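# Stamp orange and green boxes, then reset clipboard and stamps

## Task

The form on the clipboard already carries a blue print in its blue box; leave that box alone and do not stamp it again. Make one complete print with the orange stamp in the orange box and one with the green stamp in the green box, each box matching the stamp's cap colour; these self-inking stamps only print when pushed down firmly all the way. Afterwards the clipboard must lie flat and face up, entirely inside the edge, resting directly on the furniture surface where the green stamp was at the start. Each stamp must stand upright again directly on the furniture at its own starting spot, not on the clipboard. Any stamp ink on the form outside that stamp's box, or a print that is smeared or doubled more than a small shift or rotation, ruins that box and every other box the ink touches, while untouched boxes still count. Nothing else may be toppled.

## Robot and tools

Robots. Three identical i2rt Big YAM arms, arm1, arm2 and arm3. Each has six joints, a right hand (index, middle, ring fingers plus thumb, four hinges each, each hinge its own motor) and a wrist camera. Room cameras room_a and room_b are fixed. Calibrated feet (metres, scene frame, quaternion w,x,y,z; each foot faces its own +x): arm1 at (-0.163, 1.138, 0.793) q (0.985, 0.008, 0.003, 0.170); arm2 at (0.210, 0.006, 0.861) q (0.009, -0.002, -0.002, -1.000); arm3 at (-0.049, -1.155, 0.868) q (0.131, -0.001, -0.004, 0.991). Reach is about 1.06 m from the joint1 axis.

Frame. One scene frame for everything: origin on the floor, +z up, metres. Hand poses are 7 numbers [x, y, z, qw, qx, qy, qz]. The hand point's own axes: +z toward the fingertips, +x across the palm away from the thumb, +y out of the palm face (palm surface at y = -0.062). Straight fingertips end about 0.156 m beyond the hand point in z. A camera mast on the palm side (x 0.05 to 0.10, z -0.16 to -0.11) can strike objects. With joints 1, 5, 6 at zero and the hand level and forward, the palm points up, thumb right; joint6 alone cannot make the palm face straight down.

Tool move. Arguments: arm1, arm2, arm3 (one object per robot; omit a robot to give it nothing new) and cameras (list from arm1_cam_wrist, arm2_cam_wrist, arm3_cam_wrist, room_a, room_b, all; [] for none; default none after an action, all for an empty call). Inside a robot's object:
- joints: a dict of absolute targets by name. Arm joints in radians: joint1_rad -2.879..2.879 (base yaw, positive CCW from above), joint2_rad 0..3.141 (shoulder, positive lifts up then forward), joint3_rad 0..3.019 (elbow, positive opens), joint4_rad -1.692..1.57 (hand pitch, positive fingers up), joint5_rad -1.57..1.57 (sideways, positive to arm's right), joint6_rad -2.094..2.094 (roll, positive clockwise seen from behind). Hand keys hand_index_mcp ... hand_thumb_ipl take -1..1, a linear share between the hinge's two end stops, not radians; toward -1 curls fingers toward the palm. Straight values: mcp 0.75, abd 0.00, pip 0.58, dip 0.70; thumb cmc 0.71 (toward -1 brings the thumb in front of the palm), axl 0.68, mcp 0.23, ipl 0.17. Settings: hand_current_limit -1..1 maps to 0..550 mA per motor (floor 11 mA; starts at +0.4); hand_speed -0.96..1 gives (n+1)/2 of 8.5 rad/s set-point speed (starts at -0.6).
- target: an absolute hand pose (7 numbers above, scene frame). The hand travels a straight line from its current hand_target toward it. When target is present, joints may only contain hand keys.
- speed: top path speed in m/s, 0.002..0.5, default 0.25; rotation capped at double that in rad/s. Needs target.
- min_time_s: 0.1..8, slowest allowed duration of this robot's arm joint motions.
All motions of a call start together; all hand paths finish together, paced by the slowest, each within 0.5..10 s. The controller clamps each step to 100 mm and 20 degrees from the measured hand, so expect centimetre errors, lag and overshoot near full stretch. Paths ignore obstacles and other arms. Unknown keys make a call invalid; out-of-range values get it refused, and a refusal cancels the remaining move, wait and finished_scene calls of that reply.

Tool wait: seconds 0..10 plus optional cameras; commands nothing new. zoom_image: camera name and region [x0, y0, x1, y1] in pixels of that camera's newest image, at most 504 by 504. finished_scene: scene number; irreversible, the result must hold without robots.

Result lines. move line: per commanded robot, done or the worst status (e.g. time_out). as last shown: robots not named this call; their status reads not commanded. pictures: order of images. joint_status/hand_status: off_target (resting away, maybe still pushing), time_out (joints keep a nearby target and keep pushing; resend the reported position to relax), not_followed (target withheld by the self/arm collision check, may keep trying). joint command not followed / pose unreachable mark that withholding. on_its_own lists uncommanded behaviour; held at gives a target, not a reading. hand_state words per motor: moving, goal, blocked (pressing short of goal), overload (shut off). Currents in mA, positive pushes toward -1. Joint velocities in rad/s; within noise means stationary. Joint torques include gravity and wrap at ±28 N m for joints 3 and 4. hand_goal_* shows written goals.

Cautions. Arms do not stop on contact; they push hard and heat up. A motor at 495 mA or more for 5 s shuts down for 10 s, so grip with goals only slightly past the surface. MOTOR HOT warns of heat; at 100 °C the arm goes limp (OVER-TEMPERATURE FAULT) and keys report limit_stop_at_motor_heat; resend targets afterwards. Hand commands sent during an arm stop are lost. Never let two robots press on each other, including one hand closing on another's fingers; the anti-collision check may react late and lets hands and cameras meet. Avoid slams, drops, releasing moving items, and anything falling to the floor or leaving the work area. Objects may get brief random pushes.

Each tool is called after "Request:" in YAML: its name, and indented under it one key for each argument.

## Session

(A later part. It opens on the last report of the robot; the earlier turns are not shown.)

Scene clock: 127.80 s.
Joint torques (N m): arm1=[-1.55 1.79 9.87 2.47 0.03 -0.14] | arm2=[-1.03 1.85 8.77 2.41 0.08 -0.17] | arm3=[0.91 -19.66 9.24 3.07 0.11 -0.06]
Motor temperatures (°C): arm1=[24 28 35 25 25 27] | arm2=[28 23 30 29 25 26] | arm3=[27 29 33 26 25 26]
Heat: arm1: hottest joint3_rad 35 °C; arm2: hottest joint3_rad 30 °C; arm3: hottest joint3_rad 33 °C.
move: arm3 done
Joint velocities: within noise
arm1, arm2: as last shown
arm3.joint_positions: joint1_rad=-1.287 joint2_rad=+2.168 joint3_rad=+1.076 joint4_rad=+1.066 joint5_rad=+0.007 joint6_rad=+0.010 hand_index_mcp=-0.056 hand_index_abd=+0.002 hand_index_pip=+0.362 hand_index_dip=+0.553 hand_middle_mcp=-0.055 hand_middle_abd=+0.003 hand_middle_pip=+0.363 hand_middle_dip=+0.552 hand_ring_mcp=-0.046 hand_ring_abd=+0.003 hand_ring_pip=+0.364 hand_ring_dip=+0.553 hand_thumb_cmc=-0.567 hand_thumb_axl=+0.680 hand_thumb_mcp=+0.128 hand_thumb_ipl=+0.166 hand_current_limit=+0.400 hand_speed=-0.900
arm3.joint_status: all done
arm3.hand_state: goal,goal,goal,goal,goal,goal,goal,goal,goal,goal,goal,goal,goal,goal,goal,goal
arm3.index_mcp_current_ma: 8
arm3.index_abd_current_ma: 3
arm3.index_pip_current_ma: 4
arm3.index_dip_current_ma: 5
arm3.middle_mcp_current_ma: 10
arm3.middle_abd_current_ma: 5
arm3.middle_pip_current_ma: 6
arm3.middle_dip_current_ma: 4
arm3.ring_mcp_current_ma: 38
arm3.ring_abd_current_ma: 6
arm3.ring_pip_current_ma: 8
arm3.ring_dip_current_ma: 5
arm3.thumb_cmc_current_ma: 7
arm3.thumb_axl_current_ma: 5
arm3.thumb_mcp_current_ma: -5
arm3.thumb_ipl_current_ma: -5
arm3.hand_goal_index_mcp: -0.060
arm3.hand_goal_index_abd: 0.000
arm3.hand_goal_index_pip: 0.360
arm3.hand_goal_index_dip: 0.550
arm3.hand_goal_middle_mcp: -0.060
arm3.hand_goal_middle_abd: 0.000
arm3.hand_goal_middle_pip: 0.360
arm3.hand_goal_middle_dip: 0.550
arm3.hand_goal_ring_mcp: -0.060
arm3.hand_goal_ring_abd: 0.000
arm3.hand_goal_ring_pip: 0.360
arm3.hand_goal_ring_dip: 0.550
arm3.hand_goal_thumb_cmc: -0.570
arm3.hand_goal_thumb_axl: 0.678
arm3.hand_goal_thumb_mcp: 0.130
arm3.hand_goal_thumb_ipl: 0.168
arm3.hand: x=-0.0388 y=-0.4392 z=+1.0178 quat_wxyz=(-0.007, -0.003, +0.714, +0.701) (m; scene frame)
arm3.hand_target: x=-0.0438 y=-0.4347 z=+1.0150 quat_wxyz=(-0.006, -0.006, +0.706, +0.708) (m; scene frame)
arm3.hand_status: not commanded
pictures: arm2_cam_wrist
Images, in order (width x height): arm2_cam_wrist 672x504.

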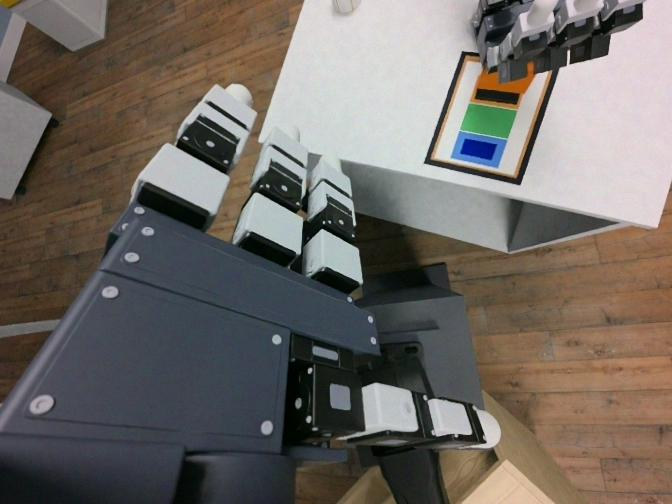

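Request:
move:
  arm3: {"joints": {"joint4_rad": 1.125, "joint2_rad": 2.205}, "min_time_s": 1.0}

Request:
move:
  arm3: {"joints": {"joint2_rad": 2.22}, "min_time_s": 1.0}
  cameras: ["arm2_cam_wrist"]

Request:
zoom_image:
  camera: "arm2_cam_wrist"
  region: [425, 0, 625, 150]

Scene clock: 129.27 s.
Joint torques (N m): arm1=[-1.61 1.79 9.87 2.47 0.03 -0.14] | arm2=[-1.03 1.85 8.77 2.43 0.08 -0.17] | arm3=[0.91 -19.66 9.11 3.07 0.11 -0.05]
Motor temperatures (°C): arm1=[24 28 35 25 25 27] | arm2=[28 23 30 29 25 26] | arm3=[27 29 33 26 25 26]
Heat: arm1: hottest joint3_rad 35 °C; arm2: hottest joint3_rad 30 °C; arm3: hottest joint3_rad 33 °C.
move: arm3 done
Joint velocities: within noise
arm1, arm2: as last shown
arm3.joint_positions: joint1_rad=-1.287 joint2_rad=+2.177 joint3_rad=+1.076 joint4_rad=+1.101 joint5_rad=+0.007 joint6_rad=+0.010 hand_index_mcp=-0.056 hand_index_abd=+0.002 hand_index_pip=+0.362 hand_index_dip=+0.553 hand_middle_mcp=-0.055 hand_middle_abd=+0.003 hand_middle_pip=+0.363 hand_middle_dip=+0.552 hand_ring_mcp=-0.046 hand_ring_abd=+0.003 hand_ring_pip=+0.364 hand_ring_dip=+0.553 hand_thumb_cmc=-0.567 hand_thumb_axl=+0.680 hand_thumb_mcp=+0.128 hand_thumb_ipl=+0.166 hand_current_limit=+0.400 hand_speed=-0.900
arm3.joint_status: all done
arm3.hand_state: goal,goal,goal,goal,goal,goal,goal,goal,goal,goal,goal,goal,goal,goal,goal,goal
arm3.index_mcp_current_ma: 8
arm3.index_abd_current_ma: 3
arm3.index_pip_current_ma: 4
arm3.index_dip_current_ma: 5
arm3.middle_mcp_current_ma: 10
arm3.middle_abd_current_ma: 5
arm3.middle_pip_current_ma: 6
arm3.middle_dip_current_ma: 4
arm3.ring_mcp_current_ma: 38
arm3.ring_abd_current_ma: 6
arm3.ring_pip_current_ma: 8
arm3.ring_dip_current_ma: 5
arm3.thumb_cmc_current_ma: 7
arm3.thumb_axl_current_ma: 5
arm3.thumb_mcp_current_ma: -5
arm3.thumb_ipl_current_ma: -5
arm3.hand_goal_index_mcp: -0.060
arm3.hand_goal_index_abd: 0.000
arm3.hand_goal_index_pip: 0.360
arm3.hand_goal_index_dip: 0.550
arm3.hand_goal_middle_mcp: -0.060
arm3.hand_goal_middle_abd: 0.000
arm3.hand_goal_middle_pip: 0.360
arm3.hand_goal_middle_dip: 0.550
arm3.hand_goal_ring_mcp: -0.060
arm3.hand_goal_ring_abd: 0.000
arm3.hand_goal_ring_pip: 0.360
arm3.hand_goal_ring_dip: 0.550
arm3.hand_goal_thumb_cmc: -0.570
arm3.hand_goal_thumb_axl: 0.678
arm3.hand_goal_thumb_mcp: 0.130
arm3.hand_goal_thumb_ipl: 0.168
arm3.hand: x=-0.0388 y=-0.4418 z=+1.0198 quat_wxyz=(-0.007, -0.003, +0.705, +0.709) (m; scene frame)
arm3.hand_target: x=-0.0437 y=-0.4376 z=+1.0165 quat_wxyz=(-0.006, -0.006, +0.698, +0.716) (m; scene frame)
arm3.hand_status: not commanded
pictures: none

Scene clock: 130.57 s.
Joint torques (N m): arm1=[-1.49 1.9 9.85 2.48 0.02 -0.14] | arm2=[-1.03 1.73 8.79 2.4 0.08 -0.17] | arm3=[0.85 -19.78 8.99 3.08 0.11 -0.05]
Motor temperatures (°C): arm1=[24 28 35 25 25 27] | arm2=[28 23 30 29 25 26] | arm3=[27 29 33 26 25 26]
Heat: arm1: hottest joint3_rad 35 °C; arm2: hottest joint3_rad 30 °C; arm3: hottest joint3_rad 33 °C.
move: arm3 done
Joint velocities: within noise
arm1, arm2: as last shown
arm3.joint_positions: joint1_rad=-1.287 joint2_rad=+2.193 joint3_rad=+1.076 joint4_rad=+1.101 joint5_rad=+0.007 joint6_rad=+0.010 hand_index_mcp=-0.056 hand_index_abd=+0.002 hand_index_pip=+0.362 hand_index_dip=+0.553 hand_middle_mcp=-0.055 hand_middle_abd=+0.003 hand_middle_pip=+0.363 hand_middle_dip=+0.552 hand_ring_mcp=-0.046 hand_ring_abd=+0.003 hand_ring_pip=+0.364 hand_ring_dip=+0.553 hand_thumb_cmc=-0.567 hand_thumb_axl=+0.680 hand_thumb_mcp=+0.128 hand_thumb_ipl=+0.166 hand_current_limit=+0.400 hand_speed=-0.900
arm3.joint_status: all done
arm3.hand_state: goal,goal,goal,goal,goal,goal,goal,goal,goal,goal,goal,goal,goal,goal,goal,goal
arm3.index_mcp_current_ma: 8
arm3.index_abd_current_ma: 3
arm3.index_pip_current_ma: 4
arm3.index_dip_current_ma: 5
arm3.middle_mcp_current_ma: 10
arm3.middle_abd_current_ma: 5
arm3.middle_pip_current_ma: 6
arm3.middle_dip_current_ma: 4
arm3.ring_mcp_current_ma: 38
arm3.ring_abd_current_ma: 6
arm3.ring_pip_current_ma: 8
arm3.ring_dip_current_ma: 5
arm3.thumb_cmc_current_ma: 7
arm3.thumb_axl_current_ma: 5
arm3.thumb_mcp_current_ma: -5
arm3.thumb_ipl_current_ma: -5
arm3.hand_goal_index_mcp: -0.060
arm3.hand_goal_index_abd: 0.000
arm3.hand_goal_index_pip: 0.360
arm3.hand_goal_index_dip: 0.550
arm3.hand_goal_middle_mcp: -0.060
arm3.hand_goal_middle_abd: 0.000
arm3.hand_goal_middle_pip: 0.360
arm3.hand_goal_middle_dip: 0.550
arm3.hand_goal_ring_mcp: -0.060
arm3.hand_goal_ring_abd: 0.000
arm3.hand_goal_ring_pip: 0.360
arm3.hand_goal_ring_dip: 0.550
arm3.hand_goal_thumb_cmc: -0.570
arm3.hand_goal_thumb_axl: 0.678
arm3.hand_goal_thumb_mcp: 0.130
arm3.hand_goal_thumb_ipl: 0.168
arm3.hand: x=-0.0387 y=-0.4416 z=+1.0090 quat_wxyz=(-0.007, -0.003, +0.710, +0.704) (m; scene frame)
arm3.hand_target: x=-0.0437 y=-0.4374 z=+1.0060 quat_wxyz=(-0.006, -0.006, +0.703, +0.711) (m; scene frame)
arm3.hand_status: not commanded
pictures: arm2_cam_wrist
Images, in order (width x height): arm2_cam_wrist 672x504.

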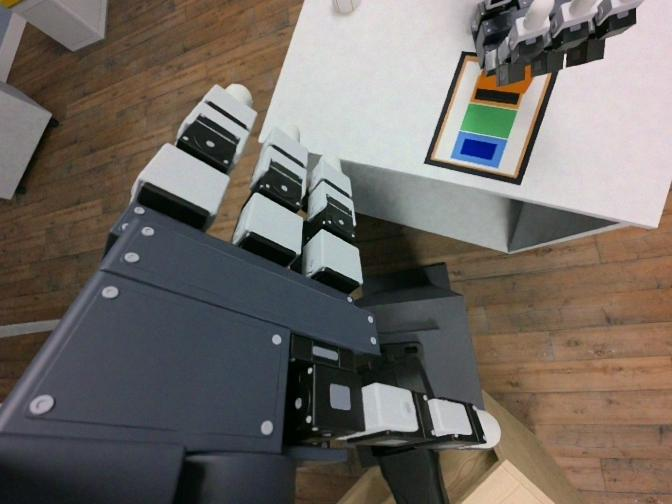

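Scaled by 2.520 from the camera's 672x504 image, which has a finer 960x720 frame.

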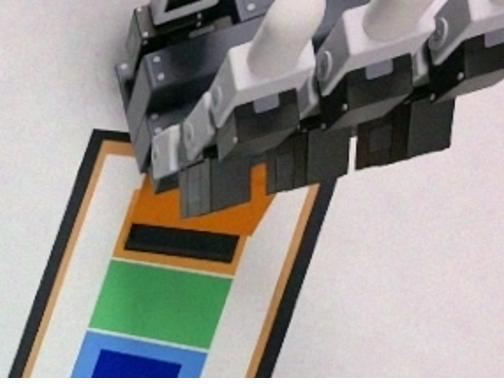

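Request:
move:
  arm3: {"joints": {"joint4_rad": 1.135, "joint2_rad": 2.232}, "min_time_s": 0.8}

Request:
move:
  arm3: {"joints": {"joint2_rad": 2.244}, "min_time_s": 0.8}
  cameras: ["arm2_cam_wrist"]

Request:
zoom_image:
  camera: "arm2_cam_wrist"
  region: [425, 0, 625, 150]

Scene clock: 133.37 s.
Joint torques (N m): arm1=[-1.55 1.79 9.85 2.45 0.02 -0.14] | arm2=[-0.97 1.85 8.79 2.4 0.08 -0.17] | arm3=[0.91 -19.84 8.88 3.06 0.11 -0.05]
Motor temperatures (°C): arm1=[24 28 35 25 25 27] | arm2=[28 23 31 29 25 26] | arm3=[27 29 33 26 25 26]
Heat: arm1: hottest joint3_rad 35 °C; arm2: hottest joint3_rad 31 °C; arm3: hottest joint3_rad 33 °C.
move: arm3 done
Joint velocities: within noise
arm1, arm2: as last shown
arm3.joint_positions: joint1_rad=-1.287 joint2_rad=+2.205 joint3_rad=+1.076 joint4_rad=+1.111 joint5_rad=+0.007 joint6_rad=+0.010 hand_index_mcp=-0.056 hand_index_abd=+0.002 hand_index_pip=+0.362 hand_index_dip=+0.553 hand_middle_mcp=-0.055 hand_middle_abd=+0.003 hand_middle_pip=+0.363 hand_middle_dip=+0.552 hand_ring_mcp=-0.046 hand_ring_abd=+0.003 hand_ring_pip=+0.364 hand_ring_dip=+0.553 hand_thumb_cmc=-0.567 hand_thumb_axl=+0.680 hand_thumb_mcp=+0.128 hand_thumb_ipl=+0.166 hand_current_limit=+0.400 hand_speed=-0.900
arm3.joint_status: all done
arm3.hand_state: goal,goal,goal,goal,goal,goal,goal,goal,goal,goal,goal,goal,goal,goal,goal,goal
arm3.index_mcp_current_ma: 8
arm3.index_abd_current_ma: 3
arm3.index_pip_current_ma: 4
arm3.index_dip_current_ma: 5
arm3.middle_mcp_current_ma: 10
arm3.middle_abd_current_ma: 5
arm3.middle_pip_current_ma: 6
arm3.middle_dip_current_ma: 4
arm3.ring_mcp_current_ma: 38
arm3.ring_abd_current_ma: 6
arm3.ring_pip_current_ma: 8
arm3.ring_dip_current_ma: 5
arm3.thumb_cmc_current_ma: 7
arm3.thumb_axl_current_ma: 5
arm3.thumb_mcp_current_ma: -5
arm3.thumb_ipl_current_ma: -5
arm3.hand_goal_index_mcp: -0.060
arm3.hand_goal_index_abd: 0.000
arm3.hand_goal_index_pip: 0.360
arm3.hand_goal_index_dip: 0.550
arm3.hand_goal_middle_mcp: -0.060
arm3.hand_goal_middle_abd: 0.000
arm3.hand_goal_middle_pip: 0.360
arm3.hand_goal_middle_dip: 0.550
arm3.hand_goal_ring_mcp: -0.060
arm3.hand_goal_ring_abd: 0.000
arm3.hand_goal_ring_pip: 0.360
arm3.hand_goal_ring_dip: 0.550
arm3.hand_goal_thumb_cmc: -0.570
arm3.hand_goal_thumb_axl: 0.678
arm3.hand_goal_thumb_mcp: 0.130
arm3.hand_goal_thumb_ipl: 0.168
arm3.hand: x=-0.0387 y=-0.4423 z=+1.0032 quat_wxyz=(-0.007, -0.003, +0.711, +0.703) (m; scene frame)
arm3.hand_target: x=-0.0436 y=-0.4382 z=+1.0003 quat_wxyz=(-0.006, -0.006, +0.704, +0.711) (m; scene frame)
arm3.hand_status: not commanded
pictures: none

Scene clock: 134.43 s.
Joint torques (N m): arm1=[-1.55 1.79 9.85 2.47 0.01 -0.13] | arm2=[-0.97 1.73 8.77 2.41 0.08 -0.17] | arm3=[0.85 -19.31 8.83 2.92 0.11 -0.06]
Motor temperatures (°C): arm1=[24 28 35 25 25 27] | arm2=[28 23 31 29 25 26] | arm3=[27 29 33 26 25 26]
Heat: arm1: hottest joint3_rad 35 °C; arm2: hottest joint3_rad 31 °C; arm3: hottest joint3_rad 33 °C.
move: arm3 done
Joint velocities: within noise
arm1, arm2: as last shown
arm3.joint_positions: joint1_rad=-1.287 joint2_rad=+2.211 joint3_rad=+1.076 joint4_rad=+1.115 joint5_rad=+0.007 joint6_rad=+0.010 hand_index_mcp=-0.056 hand_index_abd=+0.002 hand_index_pip=+0.362 hand_index_dip=+0.553 hand_middle_mcp=-0.055 hand_middle_abd=+0.003 hand_middle_pip=+0.363 hand_middle_dip=+0.552 hand_ring_mcp=-0.046 hand_ring_abd=+0.003 hand_ring_pip=+0.364 hand_ring_dip=+0.553 hand_thumb_cmc=-0.567 hand_thumb_axl=+0.680 hand_thumb_mcp=+0.128 hand_thumb_ipl=+0.166 hand_current_limit=+0.400 hand_speed=-0.900
arm3.joint_status: all done
arm3.hand_state: goal,goal,goal,goal,goal,goal,goal,goal,goal,goal,goal,goal,goal,goal,goal,goal
arm3.index_mcp_current_ma: 8
arm3.index_abd_current_ma: 3
arm3.index_pip_current_ma: 4
arm3.index_dip_current_ma: 5
arm3.middle_mcp_current_ma: 11
arm3.middle_abd_current_ma: 5
arm3.middle_pip_current_ma: 6
arm3.middle_dip_current_ma: 4
arm3.ring_mcp_current_ma: 38
arm3.ring_abd_current_ma: 6
arm3.ring_pip_current_ma: 8
arm3.ring_dip_current_ma: 5
arm3.thumb_cmc_current_ma: 7
arm3.thumb_axl_current_ma: 5
arm3.thumb_mcp_current_ma: -5
arm3.thumb_ipl_current_ma: -5
arm3.hand_goal_index_mcp: -0.060
arm3.hand_goal_index_abd: 0.000
arm3.hand_goal_index_pip: 0.360
arm3.hand_goal_index_dip: 0.550
arm3.hand_goal_middle_mcp: -0.060
arm3.hand_goal_middle_abd: 0.000
arm3.hand_goal_middle_pip: 0.360
arm3.hand_goal_middle_dip: 0.550
arm3.hand_goal_ring_mcp: -0.060
arm3.hand_goal_ring_abd: 0.000
arm3.hand_goal_ring_pip: 0.360
arm3.hand_goal_ring_dip: 0.550
arm3.hand_goal_thumb_cmc: -0.570
arm3.hand_goal_thumb_axl: 0.678
arm3.hand_goal_thumb_mcp: 0.130
arm3.hand_goal_thumb_ipl: 0.168
arm3.hand: x=-0.0387 y=-0.4426 z=+1.0001 quat_wxyz=(-0.007, -0.003, +0.712, +0.703) (m; scene frame)
arm3.hand_target: x=-0.0436 y=-0.4382 z=+0.9918 quat_wxyz=(-0.006, -0.006, +0.708, +0.706) (m; scene frame)
arm3.hand_status: not commanded
pictures: arm2_cam_wrist
Images, in order (width x height): arm2_cam_wrist 672x504.

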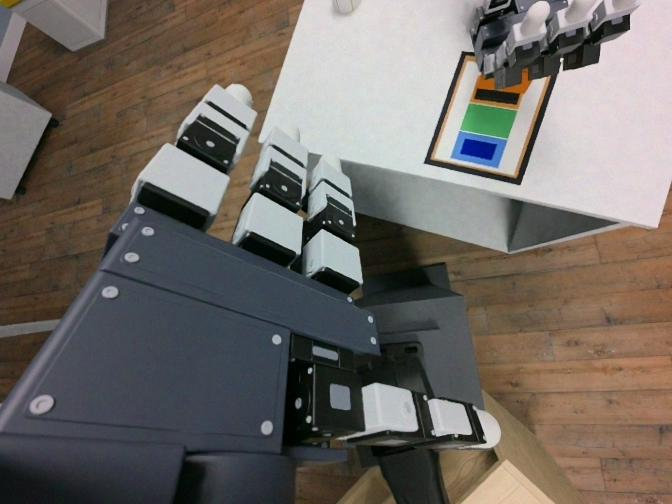

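Scaled by 2.520 from the camera's 672x504 image, which has a finer 960x720 frame.

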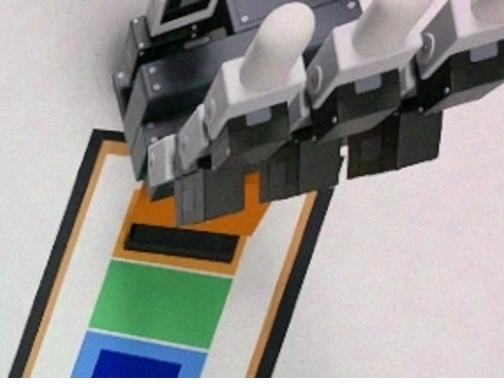

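Request:
move:
  arm3: {"joints": {"joint2_rad": 2.28}, "min_time_s": 0.8}
  cameras: ["arm2_cam_wrist"]

Request:
zoom_image:
  camera: "arm2_cam_wrist"
  region: [425, 0, 625, 150]

Scene clock: 135.70 s.
Joint torques (N m): arm1=[-1.55 1.79 9.87 2.48 0.03 -0.13] | arm2=[-0.97 1.79 8.77 2.4 0.08 -0.17] | arm3=[0.85 -17.55 7.9 2.22 0.11 -0.05]
Motor temperatures (°C): arm1=[24 28 35 25 25 27] | arm2=[28 23 31 29 25 26] | arm3=[27 29 33 26 25 26]
Heat: arm1: hottest joint3_rad 35 °C; arm2: hottest joint3_rad 31 °C; arm3: hottest joint3_rad 33 °C.
move: arm3 done
Joint velocities: within noise
arm1, arm2: as last shown
arm3.joint_positions: joint1_rad=-1.287 joint2_rad=+2.225 joint3_rad=+1.086 joint4_rad=+1.134 joint5_rad=+0.007 joint6_rad=+0.010 hand_index_mcp=-0.056 hand_index_abd=+0.002 hand_index_pip=+0.362 hand_index_dip=+0.553 hand_middle_mcp=-0.055 hand_middle_abd=+0.003 hand_middle_pip=+0.363 hand_middle_dip=+0.552 hand_ring_mcp=-0.046 hand_ring_abd=+0.003 hand_ring_pip=+0.364 hand_ring_dip=+0.553 hand_thumb_cmc=-0.567 hand_thumb_axl=+0.680 hand_thumb_mcp=+0.128 hand_thumb_ipl=+0.166 hand_current_limit=+0.400 hand_speed=-0.900
arm3.joint_status: all done
arm3.hand_state: goal,goal,goal,goal,goal,goal,goal,goal,goal,goal,goal,goal,goal,goal,goal,goal
arm3.index_mcp_current_ma: 8
arm3.index_abd_current_ma: 3
arm3.index_pip_current_ma: 4
arm3.index_dip_current_ma: 5
arm3.middle_mcp_current_ma: 11
arm3.middle_abd_current_ma: 5
arm3.middle_pip_current_ma: 6
arm3.middle_dip_current_ma: 4
arm3.ring_mcp_current_ma: 38
arm3.ring_abd_current_ma: 6
arm3.ring_pip_current_ma: 8
arm3.ring_dip_current_ma: 5
arm3.thumb_cmc_current_ma: 7
arm3.thumb_axl_current_ma: 5
arm3.thumb_mcp_current_ma: -5
arm3.thumb_ipl_current_ma: -5
arm3.hand_goal_index_mcp: -0.060
arm3.hand_goal_index_abd: 0.000
arm3.hand_goal_index_pip: 0.360
arm3.hand_goal_index_dip: 0.550
arm3.hand_goal_middle_mcp: -0.060
arm3.hand_goal_middle_abd: 0.000
arm3.hand_goal_middle_pip: 0.360
arm3.hand_goal_middle_dip: 0.550
arm3.hand_goal_ring_mcp: -0.060
arm3.hand_goal_ring_abd: 0.000
arm3.hand_goal_ring_pip: 0.360
arm3.hand_goal_ring_dip: 0.550
arm3.hand_goal_thumb_cmc: -0.570
arm3.hand_goal_thumb_axl: 0.678
arm3.hand_goal_thumb_mcp: 0.130
arm3.hand_goal_thumb_ipl: 0.168
arm3.hand: x=-0.0387 y=-0.4416 z=+0.9991 quat_wxyz=(-0.007, -0.003, +0.706, +0.708) (m; scene frame)
arm3.hand_target: x=-0.0435 y=-0.4390 z=+0.9668 quat_wxyz=(-0.006, -0.006, +0.720, +0.693) (m; scene frame)
arm3.hand_status: not commanded
pictures: arm2_cam_wrist
Images, in order (width x height): arm2_cam_wrist 672x504.

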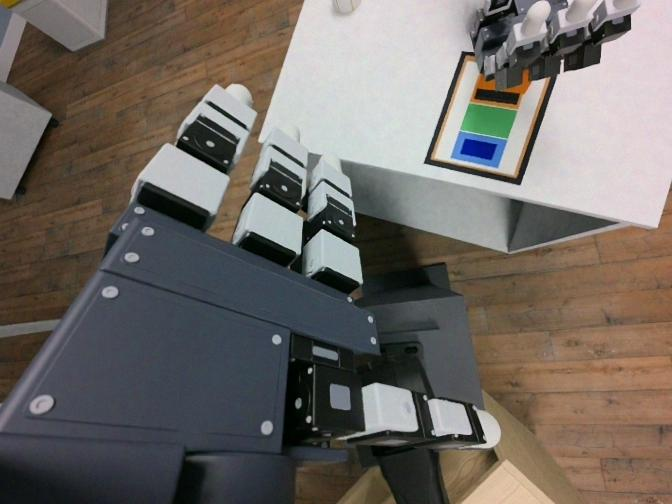

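Scaled by 2.520 from the camera's 672x504 image, which has a finer 960x720 frame.

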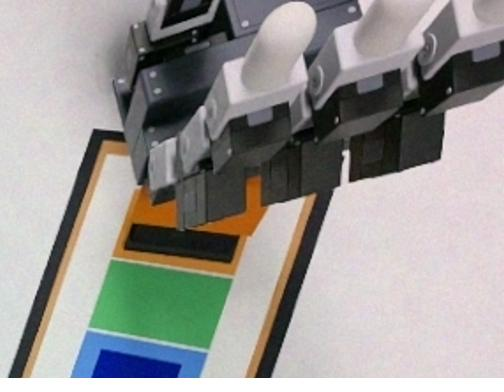

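Request:
move:
  arm3: {"joints": {"joint2_rad": 2.34, "joint3_rad": 1.045, "joint4_rad": 1.09}, "min_time_s": 1.2}
  cameras: ["arm2_cam_wrist"]

Request:
zoom_image:
  camera: "arm2_cam_wrist"
  region: [425, 0, 625, 150]

Scene clock: 137.70 s.
Joint torques (N m): arm1=[-1.55 1.79 9.85 2.45 0.02 -0.14] | arm2=[-1.03 1.79 8.79 2.41 0.08 -0.16] | arm3=[0.91 -14.92 2.74 0.57 0.11 -0.05]
Motor temperatures (°C): arm1=[24 28 36 25 25 27] | arm2=[28 23 31 29 25 26] | arm3=[27 29 33 26 25 26]
Heat: arm1: hottest joint3_rad 36 °C; arm2: hottest joint3_rad 31 °C; arm3: hottest joint3_rad 33 °C.
move: arm3 done
Joint velocities: within noise
arm1, arm2: as last shown
arm3.joint_positions: joint1_rad=-1.287 joint2_rad=+2.253 joint3_rad=+1.086 joint4_rad=+1.134 joint5_rad=+0.007 joint6_rad=+0.010 hand_index_mcp=-0.056 hand_index_abd=+0.002 hand_index_pip=+0.362 hand_index_dip=+0.553 hand_middle_mcp=-0.055 hand_middle_abd=+0.003 hand_middle_pip=+0.363 hand_middle_dip=+0.552 hand_ring_mcp=-0.046 hand_ring_abd=+0.003 hand_ring_pip=+0.364 hand_ring_dip=+0.553 hand_thumb_cmc=-0.567 hand_thumb_axl=+0.680 hand_thumb_mcp=+0.128 hand_thumb_ipl=+0.166 hand_current_limit=+0.400 hand_speed=-0.900
arm3.joint_status: all done
arm3.hand_state: goal,goal,goal,goal,goal,goal,goal,goal,goal,goal,goal,goal,goal,goal,goal,goal
arm3.index_mcp_current_ma: 8
arm3.index_abd_current_ma: 3
arm3.index_pip_current_ma: 4
arm3.index_dip_current_ma: 5
arm3.middle_mcp_current_ma: 11
arm3.middle_abd_current_ma: 5
arm3.middle_pip_current_ma: 6
arm3.middle_dip_current_ma: 4
arm3.ring_mcp_current_ma: 38
arm3.ring_abd_current_ma: 6
arm3.ring_pip_current_ma: 8
arm3.ring_dip_current_ma: 5
arm3.thumb_cmc_current_ma: 7
arm3.thumb_axl_current_ma: 5
arm3.thumb_mcp_current_ma: -5
arm3.thumb_ipl_current_ma: -5
arm3.hand_goal_index_mcp: -0.060
arm3.hand_goal_index_abd: 0.000
arm3.hand_goal_index_pip: 0.360
arm3.hand_goal_index_dip: 0.550
arm3.hand_goal_middle_mcp: -0.060
arm3.hand_goal_middle_abd: 0.000
arm3.hand_goal_middle_pip: 0.360
arm3.hand_goal_middle_dip: 0.550
arm3.hand_goal_ring_mcp: -0.060
arm3.hand_goal_ring_abd: 0.000
arm3.hand_goal_ring_pip: 0.360
arm3.hand_goal_ring_dip: 0.550
arm3.hand_goal_thumb_cmc: -0.570
arm3.hand_goal_thumb_axl: 0.678
arm3.hand_goal_thumb_mcp: 0.130
arm3.hand_goal_thumb_ipl: 0.168
arm3.hand: x=-0.0386 y=-0.4419 z=+0.9798 quat_wxyz=(-0.007, -0.003, +0.716, +0.698) (m; scene frame)
arm3.hand_target: x=-0.0427 y=-0.4571 z=+0.8935 quat_wxyz=(-0.005, -0.007, +0.773, +0.634) (m; scene frame)
arm3.hand_status: not commanded
pictures: arm2_cam_wrist
Images, in order (width x height): arm2_cam_wrist 672x504.

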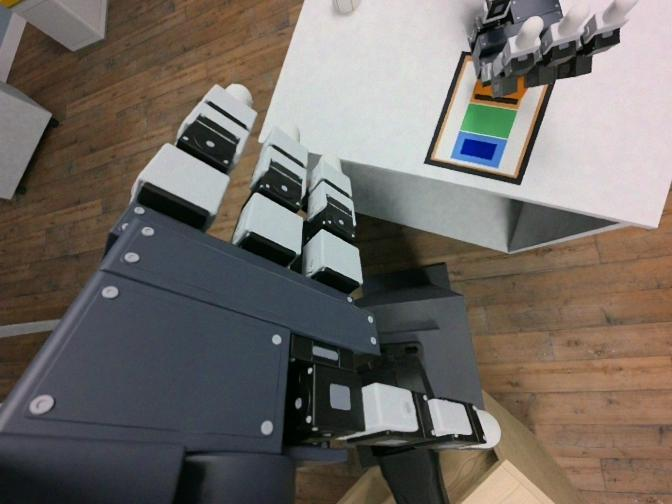

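Scaled by 2.520 from the camera's 672x504 image, which has a finer 960x720 frame.

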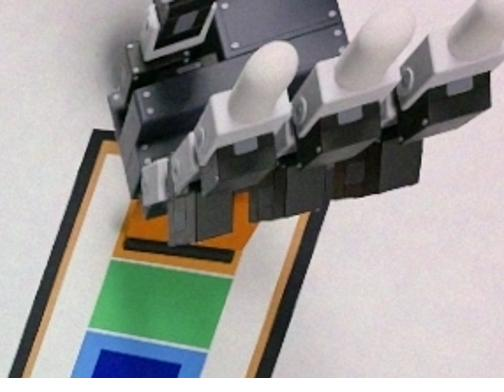

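Request:
move:
  arm3: {"joints": {"joint2_rad": 2.41, "joint3_rad": 1.015, "joint4_rad": 1.1}, "min_time_s": 1.2}
  cameras: ["arm2_cam_wrist"]

Request:
zoom_image:
  camera: "arm2_cam_wrist"
  region: [425, 0, 625, 150]

Scene clock: 140.90 s.
Joint torques (N m): arm1=[-1.67 1.79 9.87 2.47 0.02 -0.14] | arm2=[-1.03 1.79 8.77 2.41 0.08 -0.17] | arm3=[0.85 -10.93 0.64 0.05 0.11 -0.06]
Motor temperatures (°C): arm1=[24 28 36 25 25 27] | arm2=[28 23 31 29 25 26] | arm3=[27 29 32 26 24 26]
Heat: arm1: hottest joint3_rad 36 °C; arm2: hottest joint3_rad 31 °C; arm3: hottest joint3_rad 32 °C.
move: arm3 time_out
Joint velocities: within noise
arm1.joint_positions: joint1_rad=+0.539 joint2_rad=+0.634 joint3_rad=+1.406 joint4_rad=-1.334 joint5_rad=-0.069 joint6_rad=+1.110 hand_index_mcp=+0.754 hand_index_abd=+0.000 hand_index_pip=+0.577 hand_index_dip=+0.696 hand_middle_mcp=+0.754 hand_middle_abd=+0.000 hand_middle_pip=+0.577 hand_middle_dip=+0.696 hand_ring_mcp=+0.754 hand_ring_abd=+0.000 hand_ring_pip=+0.577 hand_ring_dip=+0.696 hand_thumb_cmc=+0.714 hand_thumb_axl=+0.677 hand_thumb_mcp=+0.226 hand_thumb_ipl=+0.168 hand_current_limit=+0.400 hand_speed=-0.600
arm1.joint_status: not commanded
arm1.hand_state: goal,goal,goal,goal,goal,goal,goal,goal,goal,goal,goal,goal,goal,goal,goal,goal
arm1.index_mcp_current_ma: 0
arm1.index_abd_current_ma: 0
arm1.index_pip_current_ma: 0
arm1.index_dip_current_ma: 0
arm1.middle_mcp_current_ma: 0
arm1.middle_abd_current_ma: 0
arm1.middle_pip_current_ma: 0
arm1.middle_dip_current_ma: 0
arm1.ring_mcp_current_ma: 0
arm1.ring_abd_current_ma: 0
arm1.ring_pip_current_ma: 0
arm1.ring_dip_current_ma: 0
arm1.thumb_cmc_current_ma: 0
arm1.thumb_axl_current_ma: 0
arm1.thumb_mcp_current_ma: 0
arm1.thumb_ipl_current_ma: 0
arm1.hand_goal_index_mcp: 0.754
arm1.hand_goal_index_abd: 0.000
arm1.hand_goal_index_pip: 0.576
arm1.hand_goal_index_dip: 0.696
arm1.hand_goal_middle_mcp: 0.754
arm1.hand_goal_middle_abd: 0.000
arm1.hand_goal_middle_pip: 0.576
arm1.hand_goal_middle_dip: 0.696
arm1.hand_goal_ring_mcp: 0.754
arm1.hand_goal_ring_abd: 0.000
arm1.hand_goal_ring_pip: 0.576
arm1.hand_goal_ring_dip: 0.696
arm1.hand_goal_thumb_cmc: 0.714
arm1.hand_goal_thumb_axl: 0.678
arm1.hand_goal_thumb_mcp: 0.226
arm1.hand_goal_thumb_ipl: 0.168
arm1.hand: x=+0.0601 y=+1.2783 z=+1.3493 quat_wxyz=(-0.137, +0.676, +0.553, +0.467) (m; scene frame)
arm1.hand_target: x=+0.0586 y=+1.2762 z=+1.3602 quat_wxyz=(-0.139, +0.671, +0.550, +0.478) (m; scene frame)
arm1.hand_status: not commanded
arm2.joint_positions: joint1_rad=+1.820 joint2_rad=+0.271 joint3_rad=+0.773 joint4_rad=-1.104 joint5_rad=+0.113 joint6_rad=+1.139 hand_index_mcp=+0.756 hand_index_abd=+0.001 hand_index_pip=+0.577 hand_index_dip=+0.696 hand_middle_mcp=+0.756 hand_middle_abd=+0.001 hand_middle_pip=+0.577 hand_middle_dip=+0.696 hand_ring_mcp=+0.756 hand_ring_abd=+0.001 hand_ring_pip=+0.577 hand_ring_dip=+0.696 hand_thumb_cmc=+0.715 hand_thumb_axl=+0.677 hand_thumb_mcp=+0.225 hand_thumb_ipl=+0.168 hand_current_limit=+0.400 hand_speed=-0.600
arm2.joint_status: not commanded
arm2.hand_state: goal,goal,goal,goal,goal,goal,goal,goal,goal,goal,goal,goal,goal,goal,goal,goal
arm2.index_mcp_current_ma: 7
arm2.index_abd_current_ma: 2
arm2.index_pip_current_ma: 2
arm2.index_dip_current_ma: 0
arm2.middle_mcp_current_ma: 7
arm2.middle_abd_current_ma: 2
arm2.middle_pip_current_ma: 2
arm2.middle_dip_current_ma: 0
arm2.ring_mcp_current_ma: 8
arm2.ring_abd_current_ma: 2
arm2.ring_pip_current_ma: 2
arm2.ring_dip_current_ma: 0
arm2.thumb_cmc_current_ma: 4
arm2.thumb_axl_current_ma: -3
arm2.thumb_mcp_current_ma: -3
arm2.thumb_ipl_current_ma: -1
arm2.hand_goal_index_mcp: 0.754
arm2.hand_goal_index_abd: 0.000
arm2.hand_goal_index_pip: 0.576
arm2.hand_goal_index_dip: 0.696
arm2.hand_goal_middle_mcp: 0.754
arm2.hand_goal_middle_abd: 0.000
arm2.hand_goal_middle_pip: 0.576
arm2.hand_goal_middle_dip: 0.696
arm2.hand_goal_ring_mcp: 0.754
arm2.hand_goal_ring_abd: 0.000
arm2.hand_goal_ring_pip: 0.576
arm2.hand_goal_ring_dip: 0.696
arm2.hand_goal_thumb_cmc: 0.714
arm2.hand_goal_thumb_axl: 0.678
arm2.hand_goal_thumb_mcp: 0.226
arm2.hand_goal_thumb_ipl: 0.168
arm2.hand: x=+0.1657 y=-0.2270 z=+1.2214 quat_wxyz=(+0.390, +0.789, -0.395, +0.262) (m; scene frame)
arm2.hand_target: x=+0.1637 y=-0.2274 z=+1.2301 quat_wxyz=(+0.403, +0.782, -0.392, +0.268) (m; scene frame)
arm2.hand_status: not commanded
arm3.joint_positions: joint1_rad=-1.287 joint2_rad=+2.278 joint3_rad=+1.076 joint4_rad=+1.158 joint5_rad=+0.007 joint6_rad=+0.010 hand_index_mcp=-0.056 hand_index_abd=+0.002 hand_index_pip=+0.362 hand_index_dip=+0.553 hand_middle_mcp=-0.055 hand_middle_abd=+0.003 hand_middle_pip=+0.363 hand_middle_dip=+0.552 hand_ring_mcp=-0.046 hand_ring_abd=+0.003 hand_ring_pip=+0.364 hand_ring_dip=+0.553 hand_thumb_cmc=-0.567 hand_thumb_axl=+0.680 hand_thumb_mcp=+0.128 hand_thumb_ipl=+0.166 hand_current_limit=+0.400 hand_speed=-0.900
arm3.joint_status: joint4_rad time_out (moved +0.024 of -0.034); the others done
arm3.hand_state: goal,goal,goal,goal,goal,goal,goal,goal,goal,goal,goal,goal,goal,goal,goal,goal
arm3.index_mcp_current_ma: 9
arm3.index_abd_current_ma: 3
arm3.index_pip_current_ma: 4
arm3.index_dip_current_ma: 5
arm3.middle_mcp_current_ma: 12
arm3.middle_abd_current_ma: 5
arm3.middle_pip_current_ma: 6
arm3.middle_dip_current_ma: 4
arm3.ring_mcp_current_ma: 38
arm3.ring_abd_current_ma: 6
arm3.ring_pip_current_ma: 8
arm3.ring_dip_current_ma: 5
arm3.thumb_cmc_current_ma: 6
arm3.thumb_axl_current_ma: 5
arm3.thumb_mcp_current_ma: -5
arm3.thumb_ipl_current_ma: -5
arm3.hand_goal_index_mcp: -0.060
arm3.hand_goal_index_abd: 0.000
arm3.hand_goal_index_pip: 0.360
arm3.hand_goal_index_dip: 0.550
arm3.hand_goal_middle_mcp: -0.060
arm3.hand_goal_middle_abd: 0.000
arm3.hand_goal_middle_pip: 0.360
arm3.hand_goal_middle_dip: 0.550
arm3.hand_goal_ring_mcp: -0.060
arm3.hand_goal_ring_abd: 0.000
arm3.hand_goal_ring_pip: 0.360
arm3.hand_goal_ring_dip: 0.550
arm3.hand_goal_thumb_cmc: -0.570
arm3.hand_goal_thumb_axl: 0.678
arm3.hand_goal_thumb_mcp: 0.130
arm3.hand_goal_thumb_ipl: 0.168
arm3.on_its_own: joint4_rad reads +1.158 and still pushes toward +1.100 since a time_out
arm3.hand: x=-0.0384 y=-0.4470 z=+0.9649 quat_wxyz=(-0.007, -0.003, +0.720, +0.694) (m; scene frame)
arm3.hand_target: x=-0.0419 y=-0.4770 z=+0.8389 quat_wxyz=(-0.004, -0.008, +0.801, +0.598) (m; scene frame)
arm3.hand_status: not commanded
pictures: arm2_cam_wrist
Images, in order (width x height): arm2_cam_wrist 672x504.

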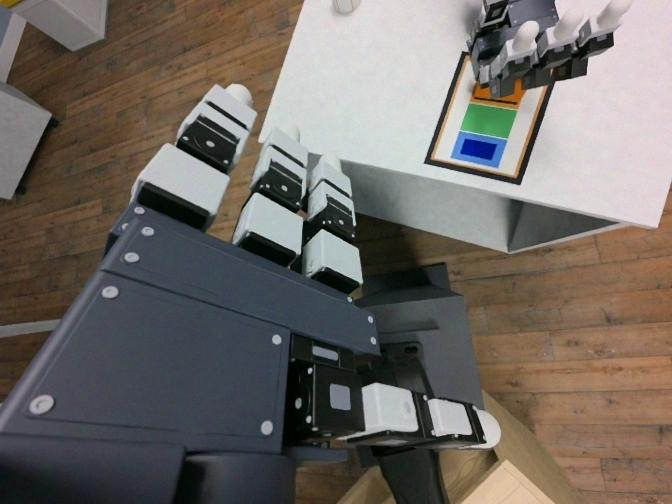

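Scaled by 2.520 from the camera's 672x504 image, which has a finer 960x720 frame.

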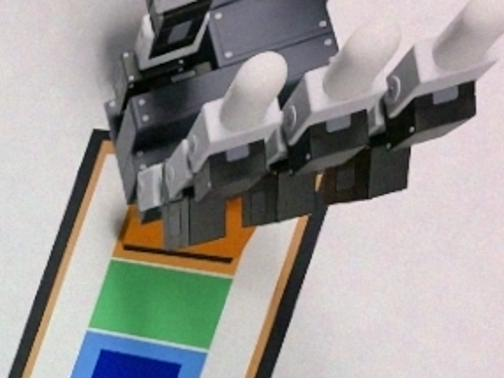

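Request:
move:
  arm3: {"joints": {"joint2_rad": 2.49, "joint3_rad": 0.99, "joint4_rad": 1.16}, "min_time_s": 1.2}
  cameras: ["arm2_cam_wrist"]

Request:
zoom_image:
  camera: "arm2_cam_wrist"
  region: [425, 0, 625, 150]

Scene clock: 144.20 s.
Joint torques (N m): arm1=[-1.55 1.73 9.85 2.47 0.02 -0.14] | arm2=[-0.97 1.85 8.77 2.41 0.08 -0.16] | arm3=[0.91 -6.77 -1.96 -0.83 0.11 -0.02]
Motor temperatures (°C): arm1=[24 28 36 25 25 27] | arm2=[28 23 31 29 25 26] | arm3=[27 28 32 26 24 26]
Heat: arm1: hottest joint3_rad 36 °C; arm2: hottest joint3_rad 31 °C; arm3: hottest joint3_rad 32 °C.
move: arm3 time_out
Joint velocities: within noise
arm1, arm2: as last shown
arm3.joint_positions: joint1_rad=-1.287 joint2_rad=+2.309 joint3_rad=+1.076 joint4_rad=+1.241 joint5_rad=+0.007 joint6_rad=+0.007 hand_index_mcp=-0.056 hand_index_abd=+0.002 hand_index_pip=+0.362 hand_index_dip=+0.553 hand_middle_mcp=-0.055 hand_middle_abd=+0.003 hand_middle_pip=+0.363 hand_middle_dip=+0.552 hand_ring_mcp=-0.046 hand_ring_abd=+0.003 hand_ring_pip=+0.364 hand_ring_dip=+0.553 hand_thumb_cmc=-0.567 hand_thumb_axl=+0.680 hand_thumb_mcp=+0.128 hand_thumb_ipl=+0.166 hand_current_limit=+0.400 hand_speed=-0.900
arm3.joint_status: joint2_rad time_out (moved +0.031 of +0.212); joint4_rad time_out (moved +0.083 of +0.002); the others done
arm3.hand_state: goal,goal,goal,goal,goal,goal,goal,goal,goal,goal,goal,goal,goal,goal,goal,goal
arm3.index_mcp_current_ma: 9
arm3.index_abd_current_ma: 3
arm3.index_pip_current_ma: 4
arm3.index_dip_current_ma: 5
arm3.middle_mcp_current_ma: 12
arm3.middle_abd_current_ma: 5
arm3.middle_pip_current_ma: 6
arm3.middle_dip_current_ma: 4
arm3.ring_mcp_current_ma: 38
arm3.ring_abd_current_ma: 6
arm3.ring_pip_current_ma: 8
arm3.ring_dip_current_ma: 5
arm3.thumb_cmc_current_ma: 6
arm3.thumb_axl_current_ma: 5
arm3.thumb_mcp_current_ma: -5
arm3.thumb_ipl_current_ma: -5
arm3.hand_goal_index_mcp: -0.060
arm3.hand_goal_index_abd: 0.000
arm3.hand_goal_index_pip: 0.360
arm3.hand_goal_index_dip: 0.550
arm3.hand_goal_middle_mcp: -0.060
arm3.hand_goal_middle_abd: 0.000
arm3.hand_goal_middle_pip: 0.360
arm3.hand_goal_middle_dip: 0.550
arm3.hand_goal_ring_mcp: -0.060
arm3.hand_goal_ring_abd: 0.000
arm3.hand_goal_ring_pip: 0.360
arm3.hand_goal_ring_dip: 0.550
arm3.hand_goal_thumb_cmc: -0.570
arm3.hand_goal_thumb_axl: 0.678
arm3.hand_goal_thumb_mcp: 0.130
arm3.hand_goal_thumb_ipl: 0.168
arm3.on_its_own: joint2_rad reads +2.309 and still pushes toward +2.490 since a time_out; joint4_rad reads +1.241 and still pushes toward +1.160 since a time_out
arm3.hand: x=-0.0385 y=-0.4548 z=+0.9641 quat_wxyz=(-0.006, -0.004, +0.702, +0.712) (m; scene frame)
arm3.hand_target: x=-0.0411 y=-0.5012 z=+0.7953 quat_wxyz=(-0.004, -0.008, +0.814, +0.580) (m; scene frame)
arm3.hand_status: not commanded
pictures: arm2_cam_wrist
Images, in order (width x height): arm2_cam_wrist 672x504.

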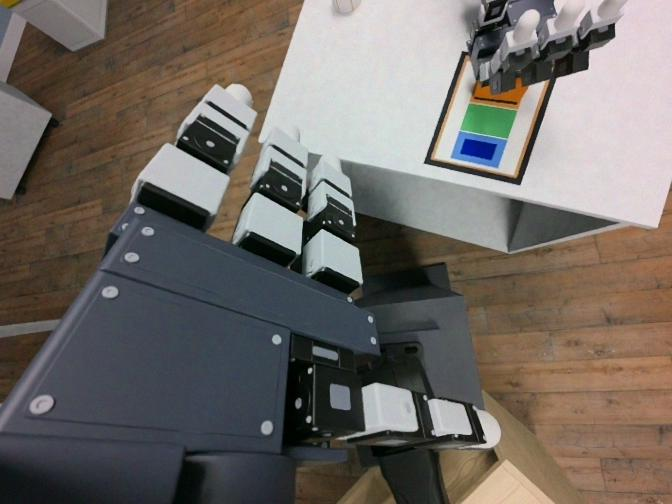

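Scaled by 2.520 from the camera's 672x504 image, which has a finer 960x720 frame.

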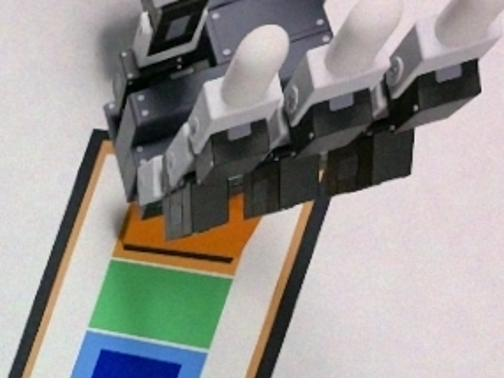

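Request:
move:
  arm3: {"joints": {"joint2_rad": 2.58, "joint3_rad": 0.965, "joint4_rad": 1.1}, "min_time_s": 1.2}
  cameras: ["arm2_cam_wrist"]

Request:
zoom_image:
  camera: "arm2_cam_wrist"
  region: [425, 0, 625, 150]

Scene clock: 147.63 s.
Joint torques (N m): arm1=[-1.61 1.79 9.87 2.47 0.02 -0.14] | arm2=[-0.91 1.85 8.79 2.4 0.08 -0.17] | arm3=[0.85 0.15 -4.25 -3.03 0.11 0.01]
Motor temperatures (°C): arm1=[24 28 36 25 25 27] | arm2=[28 23 31 29 25 26] | arm3=[27 28 32 26 24 25]
Heat: arm1: hottest joint3_rad 36 °C; arm2: hottest joint3_rad 31 °C; arm3: hottest joint3_rad 32 °C.
move: arm3 time_out
Joint velocities: within noise
arm1, arm2: as last shown
arm3.joint_positions: joint1_rad=-1.287 joint2_rad=+2.320 joint3_rad=+1.076 joint4_rad=+1.241 joint5_rad=+0.007 joint6_rad=+0.005 hand_index_mcp=-0.056 hand_index_abd=+0.002 hand_index_pip=+0.362 hand_index_dip=+0.553 hand_middle_mcp=-0.055 hand_middle_abd=+0.003 hand_middle_pip=+0.363 hand_middle_dip=+0.552 hand_ring_mcp=-0.046 hand_ring_abd=+0.003 hand_ring_pip=+0.364 hand_ring_dip=+0.553 hand_thumb_cmc=-0.567 hand_thumb_axl=+0.680 hand_thumb_mcp=+0.128 hand_thumb_ipl=+0.166 hand_current_limit=+0.400 hand_speed=-0.900
arm3.joint_status: joint2_rad time_out (moved +0.011 of +0.271); joint3_rad time_out (moved +0.000 of -0.111); joint4_rad time_out (moved +0.000 of -0.141)
arm3.hand_state: goal,goal,goal,goal,goal,goal,goal,goal,goal,goal,goal,goal,goal,goal,goal,goal
arm3.index_mcp_current_ma: 9
arm3.index_abd_current_ma: 3
arm3.index_pip_current_ma: 4
arm3.index_dip_current_ma: 5
arm3.middle_mcp_current_ma: 12
arm3.middle_abd_current_ma: 5
arm3.middle_pip_current_ma: 6
arm3.middle_dip_current_ma: 4
arm3.ring_mcp_current_ma: 38
arm3.ring_abd_current_ma: 6
arm3.ring_pip_current_ma: 8
arm3.ring_dip_current_ma: 5
arm3.thumb_cmc_current_ma: 6
arm3.thumb_axl_current_ma: 5
arm3.thumb_mcp_current_ma: -5
arm3.thumb_ipl_current_ma: -5
arm3.hand_goal_index_mcp: -0.060
arm3.hand_goal_index_abd: 0.000
arm3.hand_goal_index_pip: 0.360
arm3.hand_goal_index_dip: 0.550
arm3.hand_goal_middle_mcp: -0.060
arm3.hand_goal_middle_abd: 0.000
arm3.hand_goal_middle_pip: 0.360
arm3.hand_goal_middle_dip: 0.550
arm3.hand_goal_ring_mcp: -0.060
arm3.hand_goal_ring_abd: 0.000
arm3.hand_goal_ring_pip: 0.360
arm3.hand_goal_ring_dip: 0.550
arm3.hand_goal_thumb_cmc: -0.570
arm3.hand_goal_thumb_axl: 0.678
arm3.hand_goal_thumb_mcp: 0.130
arm3.hand_goal_thumb_ipl: 0.168
arm3.on_its_own: joint2_rad reads +2.320 and still pushes toward +2.580 since a time_out; joint3_rad reads +1.076 and still pushes toward +0.965 since a time_out; joint4_rad reads +1.241 and still pushes toward +1.100 since a time_out
arm3.hand: x=-0.0387 y=-0.4552 z=+0.9569 quat_wxyz=(-0.005, -0.005, +0.706, +0.709) (m; scene frame)
arm3.hand_target: x=-0.0399 y=-0.5346 z=+0.7174 quat_wxyz=(-0.002, -0.009, +0.862, +0.507) (m; scene frame)
arm3.hand_status: not commanded
pictures: arm2_cam_wrist
Images, in order (width x height): arm2_cam_wrist 672x504.

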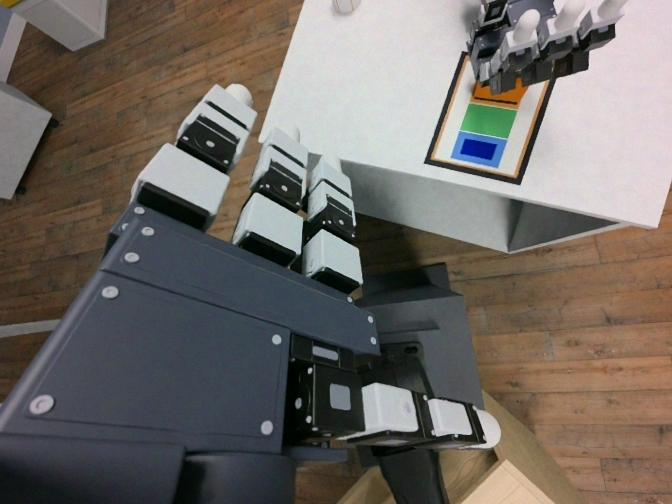

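Scaled by 2.520 from the camera's 672x504 image, which has a finer 960x720 frame.

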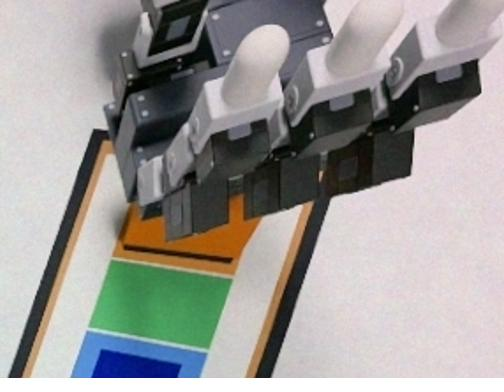

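Request:
move:
  arm3: {"joints": {"joint2_rad": 2.65, "joint4_rad": 1.06}, "min_time_s": 0.8}
  cameras: ["arm2_cam_wrist"]

Request:
zoom_image:
  camera: "arm2_cam_wrist"
  region: [465, 60, 545, 120]

Scene clock: 150.33 s.
Joint torques (N m): arm1=[-1.49 1.9 9.85 2.48 0.02 -0.13] | arm2=[-1.03 1.85 8.77 2.41 0.08 -0.17] | arm3=[0.85 5.83 -4.25 -4.52 0.11 0.02]
Motor temperatures (°C): arm1=[24 28 36 25 25 27] | arm2=[28 23 31 29 25 26] | arm3=[27 28 32 26 24 25]
Heat: arm1: hottest joint3_rad 36 °C; arm2: hottest joint3_rad 31 °C; arm3: hottest joint3_rad 32 °C.
move: arm3 time_out
Joint velocities: within noise
arm1, arm2: as last shown
arm3.joint_positions: joint1_rad=-1.287 joint2_rad=+2.325 joint3_rad=+1.076 joint4_rad=+1.241 joint5_rad=+0.007 joint6_rad=+0.004 hand_index_mcp=-0.056 hand_index_abd=+0.002 hand_index_pip=+0.362 hand_index_dip=+0.553 hand_middle_mcp=-0.055 hand_middle_abd=+0.003 hand_middle_pip=+0.363 hand_middle_dip=+0.552 hand_ring_mcp=-0.046 hand_ring_abd=+0.003 hand_ring_pip=+0.364 hand_ring_dip=+0.553 hand_thumb_cmc=-0.567 hand_thumb_axl=+0.680 hand_thumb_mcp=+0.128 hand_thumb_ipl=+0.166 hand_current_limit=+0.400 hand_speed=-0.900
arm3.joint_status: joint2_rad time_out (moved +0.005 of +0.330); joint4_rad time_out (moved +0.000 of -0.181)
arm3.hand_state: goal,goal,goal,goal,goal,goal,goal,goal,goal,goal,goal,goal,goal,goal,goal,goal
arm3.index_mcp_current_ma: 9
arm3.index_abd_current_ma: 3
arm3.index_pip_current_ma: 4
arm3.index_dip_current_ma: 5
arm3.middle_mcp_current_ma: 12
arm3.middle_abd_current_ma: 5
arm3.middle_pip_current_ma: 6
arm3.middle_dip_current_ma: 4
arm3.ring_mcp_current_ma: 38
arm3.ring_abd_current_ma: 6
arm3.ring_pip_current_ma: 8
arm3.ring_dip_current_ma: 5
arm3.thumb_cmc_current_ma: 6
arm3.thumb_axl_current_ma: 5
arm3.thumb_mcp_current_ma: -5
arm3.thumb_ipl_current_ma: -5
arm3.hand_goal_index_mcp: -0.060
arm3.hand_goal_index_abd: 0.000
arm3.hand_goal_index_pip: 0.360
arm3.hand_goal_index_dip: 0.550
arm3.hand_goal_middle_mcp: -0.060
arm3.hand_goal_middle_abd: 0.000
arm3.hand_goal_middle_pip: 0.360
arm3.hand_goal_middle_dip: 0.550
arm3.hand_goal_ring_mcp: -0.060
arm3.hand_goal_ring_abd: 0.000
arm3.hand_goal_ring_pip: 0.360
arm3.hand_goal_ring_dip: 0.550
arm3.hand_goal_thumb_cmc: -0.570
arm3.hand_goal_thumb_axl: 0.678
arm3.hand_goal_thumb_mcp: 0.130
arm3.hand_goal_thumb_ipl: 0.168
arm3.on_its_own: joint2_rad reads +2.325 and still pushes toward +2.650 since a time_out; joint3_rad reads +1.076 and still pushes toward +0.965 since a time_out; joint4_rad reads +1.241 and still pushes toward +1.060 since a time_out
arm3.hand: x=-0.0387 y=-0.4554 z=+0.9536 quat_wxyz=(-0.005, -0.005, +0.707, +0.707) (m; scene frame)
arm3.hand_target: x=-0.0390 y=-0.5586 z=+0.6659 quat_wxyz=(-0.001, -0.009, +0.889, +0.459) (m; scene frame)
arm3.hand_status: not commanded
pictures: arm2_cam_wrist
Images, in order (width x height): arm2_cam_wrist 672x504.

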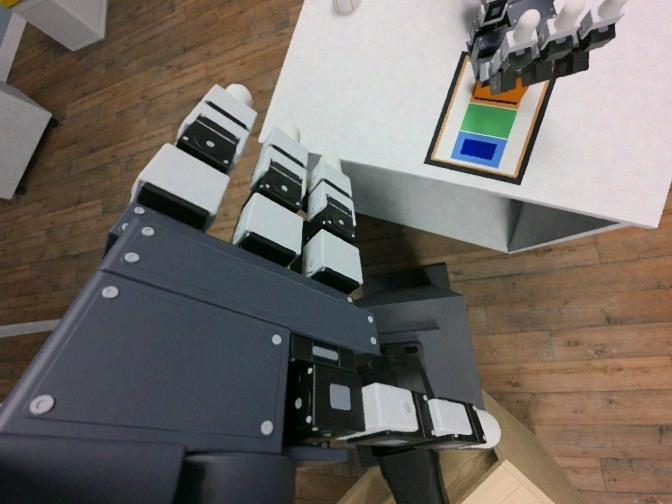

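Scaled by 6.300 from the camera's 672x504 image, which has a finer 960x720 frame.

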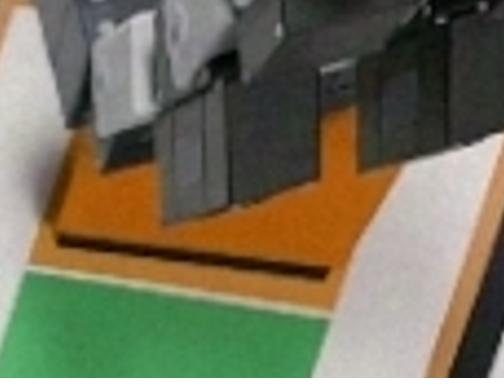

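Request:
move:
  arm3: {"joints": {"joint2_rad": 2.16, "joint3_rad": 1.085, "joint4_rad": 1.13}, "min_time_s": 2.5}
  cameras: ["arm2_cam_wrist"]

Request:
zoom_image:
  camera: "arm2_cam_wrist"
  region: [425, 0, 625, 150]

Scene clock: 153.47 s.
Joint torques (N m): arm1=[-1.61 1.85 9.87 2.48 0.02 -0.14] | arm2=[-0.97 1.85 8.77 2.41 0.08 -0.17] | arm3=[0.91 -20.72 8.02 1.77 0.11 -0.07]
Motor temperatures (°C): arm1=[24 28 36 25 25 27] | arm2=[28 23 31 29 25 26] | arm3=[27 28 32 26 24 25]
Heat: arm1: hottest joint3_rad 36 °C; arm2: hottest joint3_rad 31 °C; arm3: hottest joint3_rad 32 °C.
move: arm3 done
Joint velocities: within noise
arm1, arm2: as last shown
arm3.joint_positions: joint1_rad=-1.287 joint2_rad=+2.146 joint3_rad=+1.076 joint4_rad=+1.140 joint5_rad=+0.007 joint6_rad=+0.012 hand_index_mcp=-0.056 hand_index_abd=+0.002 hand_index_pip=+0.362 hand_index_dip=+0.553 hand_middle_mcp=-0.055 hand_middle_abd=+0.003 hand_middle_pip=+0.363 hand_middle_dip=+0.552 hand_ring_mcp=-0.047 hand_ring_abd=+0.003 hand_ring_pip=+0.364 hand_ring_dip=+0.553 hand_thumb_cmc=-0.567 hand_thumb_axl=+0.680 hand_thumb_mcp=+0.128 hand_thumb_ipl=+0.166 hand_current_limit=+0.400 hand_speed=-0.900
arm3.joint_status: all done
arm3.hand_state: goal,goal,goal,goal,goal,goal,goal,goal,goal,goal,goal,goal,goal,goal,goal,goal
arm3.index_mcp_current_ma: 10
arm3.index_abd_current_ma: 3
arm3.index_pip_current_ma: 4
arm3.index_dip_current_ma: 5
arm3.middle_mcp_current_ma: 12
arm3.middle_abd_current_ma: 5
arm3.middle_pip_current_ma: 6
arm3.middle_dip_current_ma: 4
arm3.ring_mcp_current_ma: 35
arm3.ring_abd_current_ma: 6
arm3.ring_pip_current_ma: 8
arm3.ring_dip_current_ma: 5
arm3.thumb_cmc_current_ma: 6
arm3.thumb_axl_current_ma: 5
arm3.thumb_mcp_current_ma: -5
arm3.thumb_ipl_current_ma: -5
arm3.hand_goal_index_mcp: -0.060
arm3.hand_goal_index_abd: 0.000
arm3.hand_goal_index_pip: 0.360
arm3.hand_goal_index_dip: 0.550
arm3.hand_goal_middle_mcp: -0.060
arm3.hand_goal_middle_abd: 0.000
arm3.hand_goal_middle_pip: 0.360
arm3.hand_goal_middle_dip: 0.550
arm3.hand_goal_ring_mcp: -0.060
arm3.hand_goal_ring_abd: 0.000
arm3.hand_goal_ring_pip: 0.360
arm3.hand_goal_ring_dip: 0.550
arm3.hand_goal_thumb_cmc: -0.570
arm3.hand_goal_thumb_axl: 0.678
arm3.hand_goal_thumb_mcp: 0.130
arm3.hand_goal_thumb_ipl: 0.168
arm3.hand: x=-0.0386 y=-0.4466 z=+1.0507 quat_wxyz=(-0.008, -0.002, +0.679, +0.734) (m; scene frame)
arm3.hand_target: x=-0.0437 y=-0.4430 z=+1.0428 quat_wxyz=(-0.007, -0.006, +0.685, +0.729) (m; scene frame)
arm3.hand_status: not commanded
pictures: arm2_cam_wrist
Images, in order (width x height): arm2_cam_wrist 672x504.

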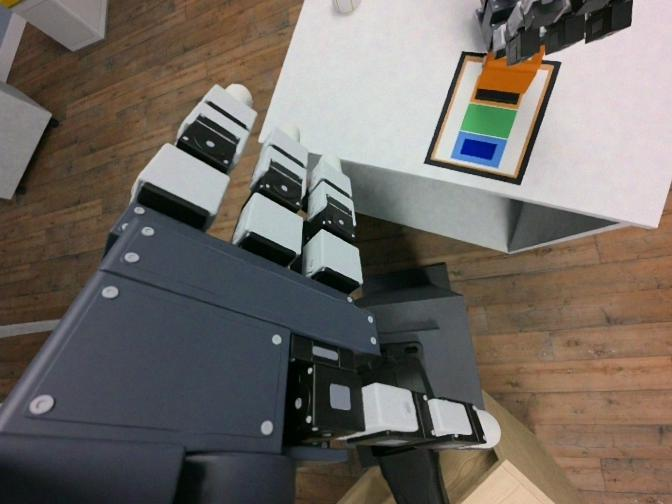

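Scaled by 2.520 from the camera's 672x504 image, which has a finer 960x720 frame.

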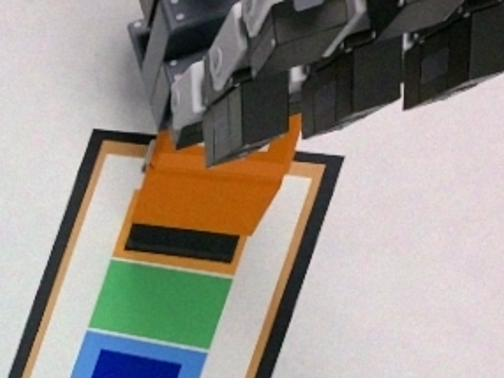

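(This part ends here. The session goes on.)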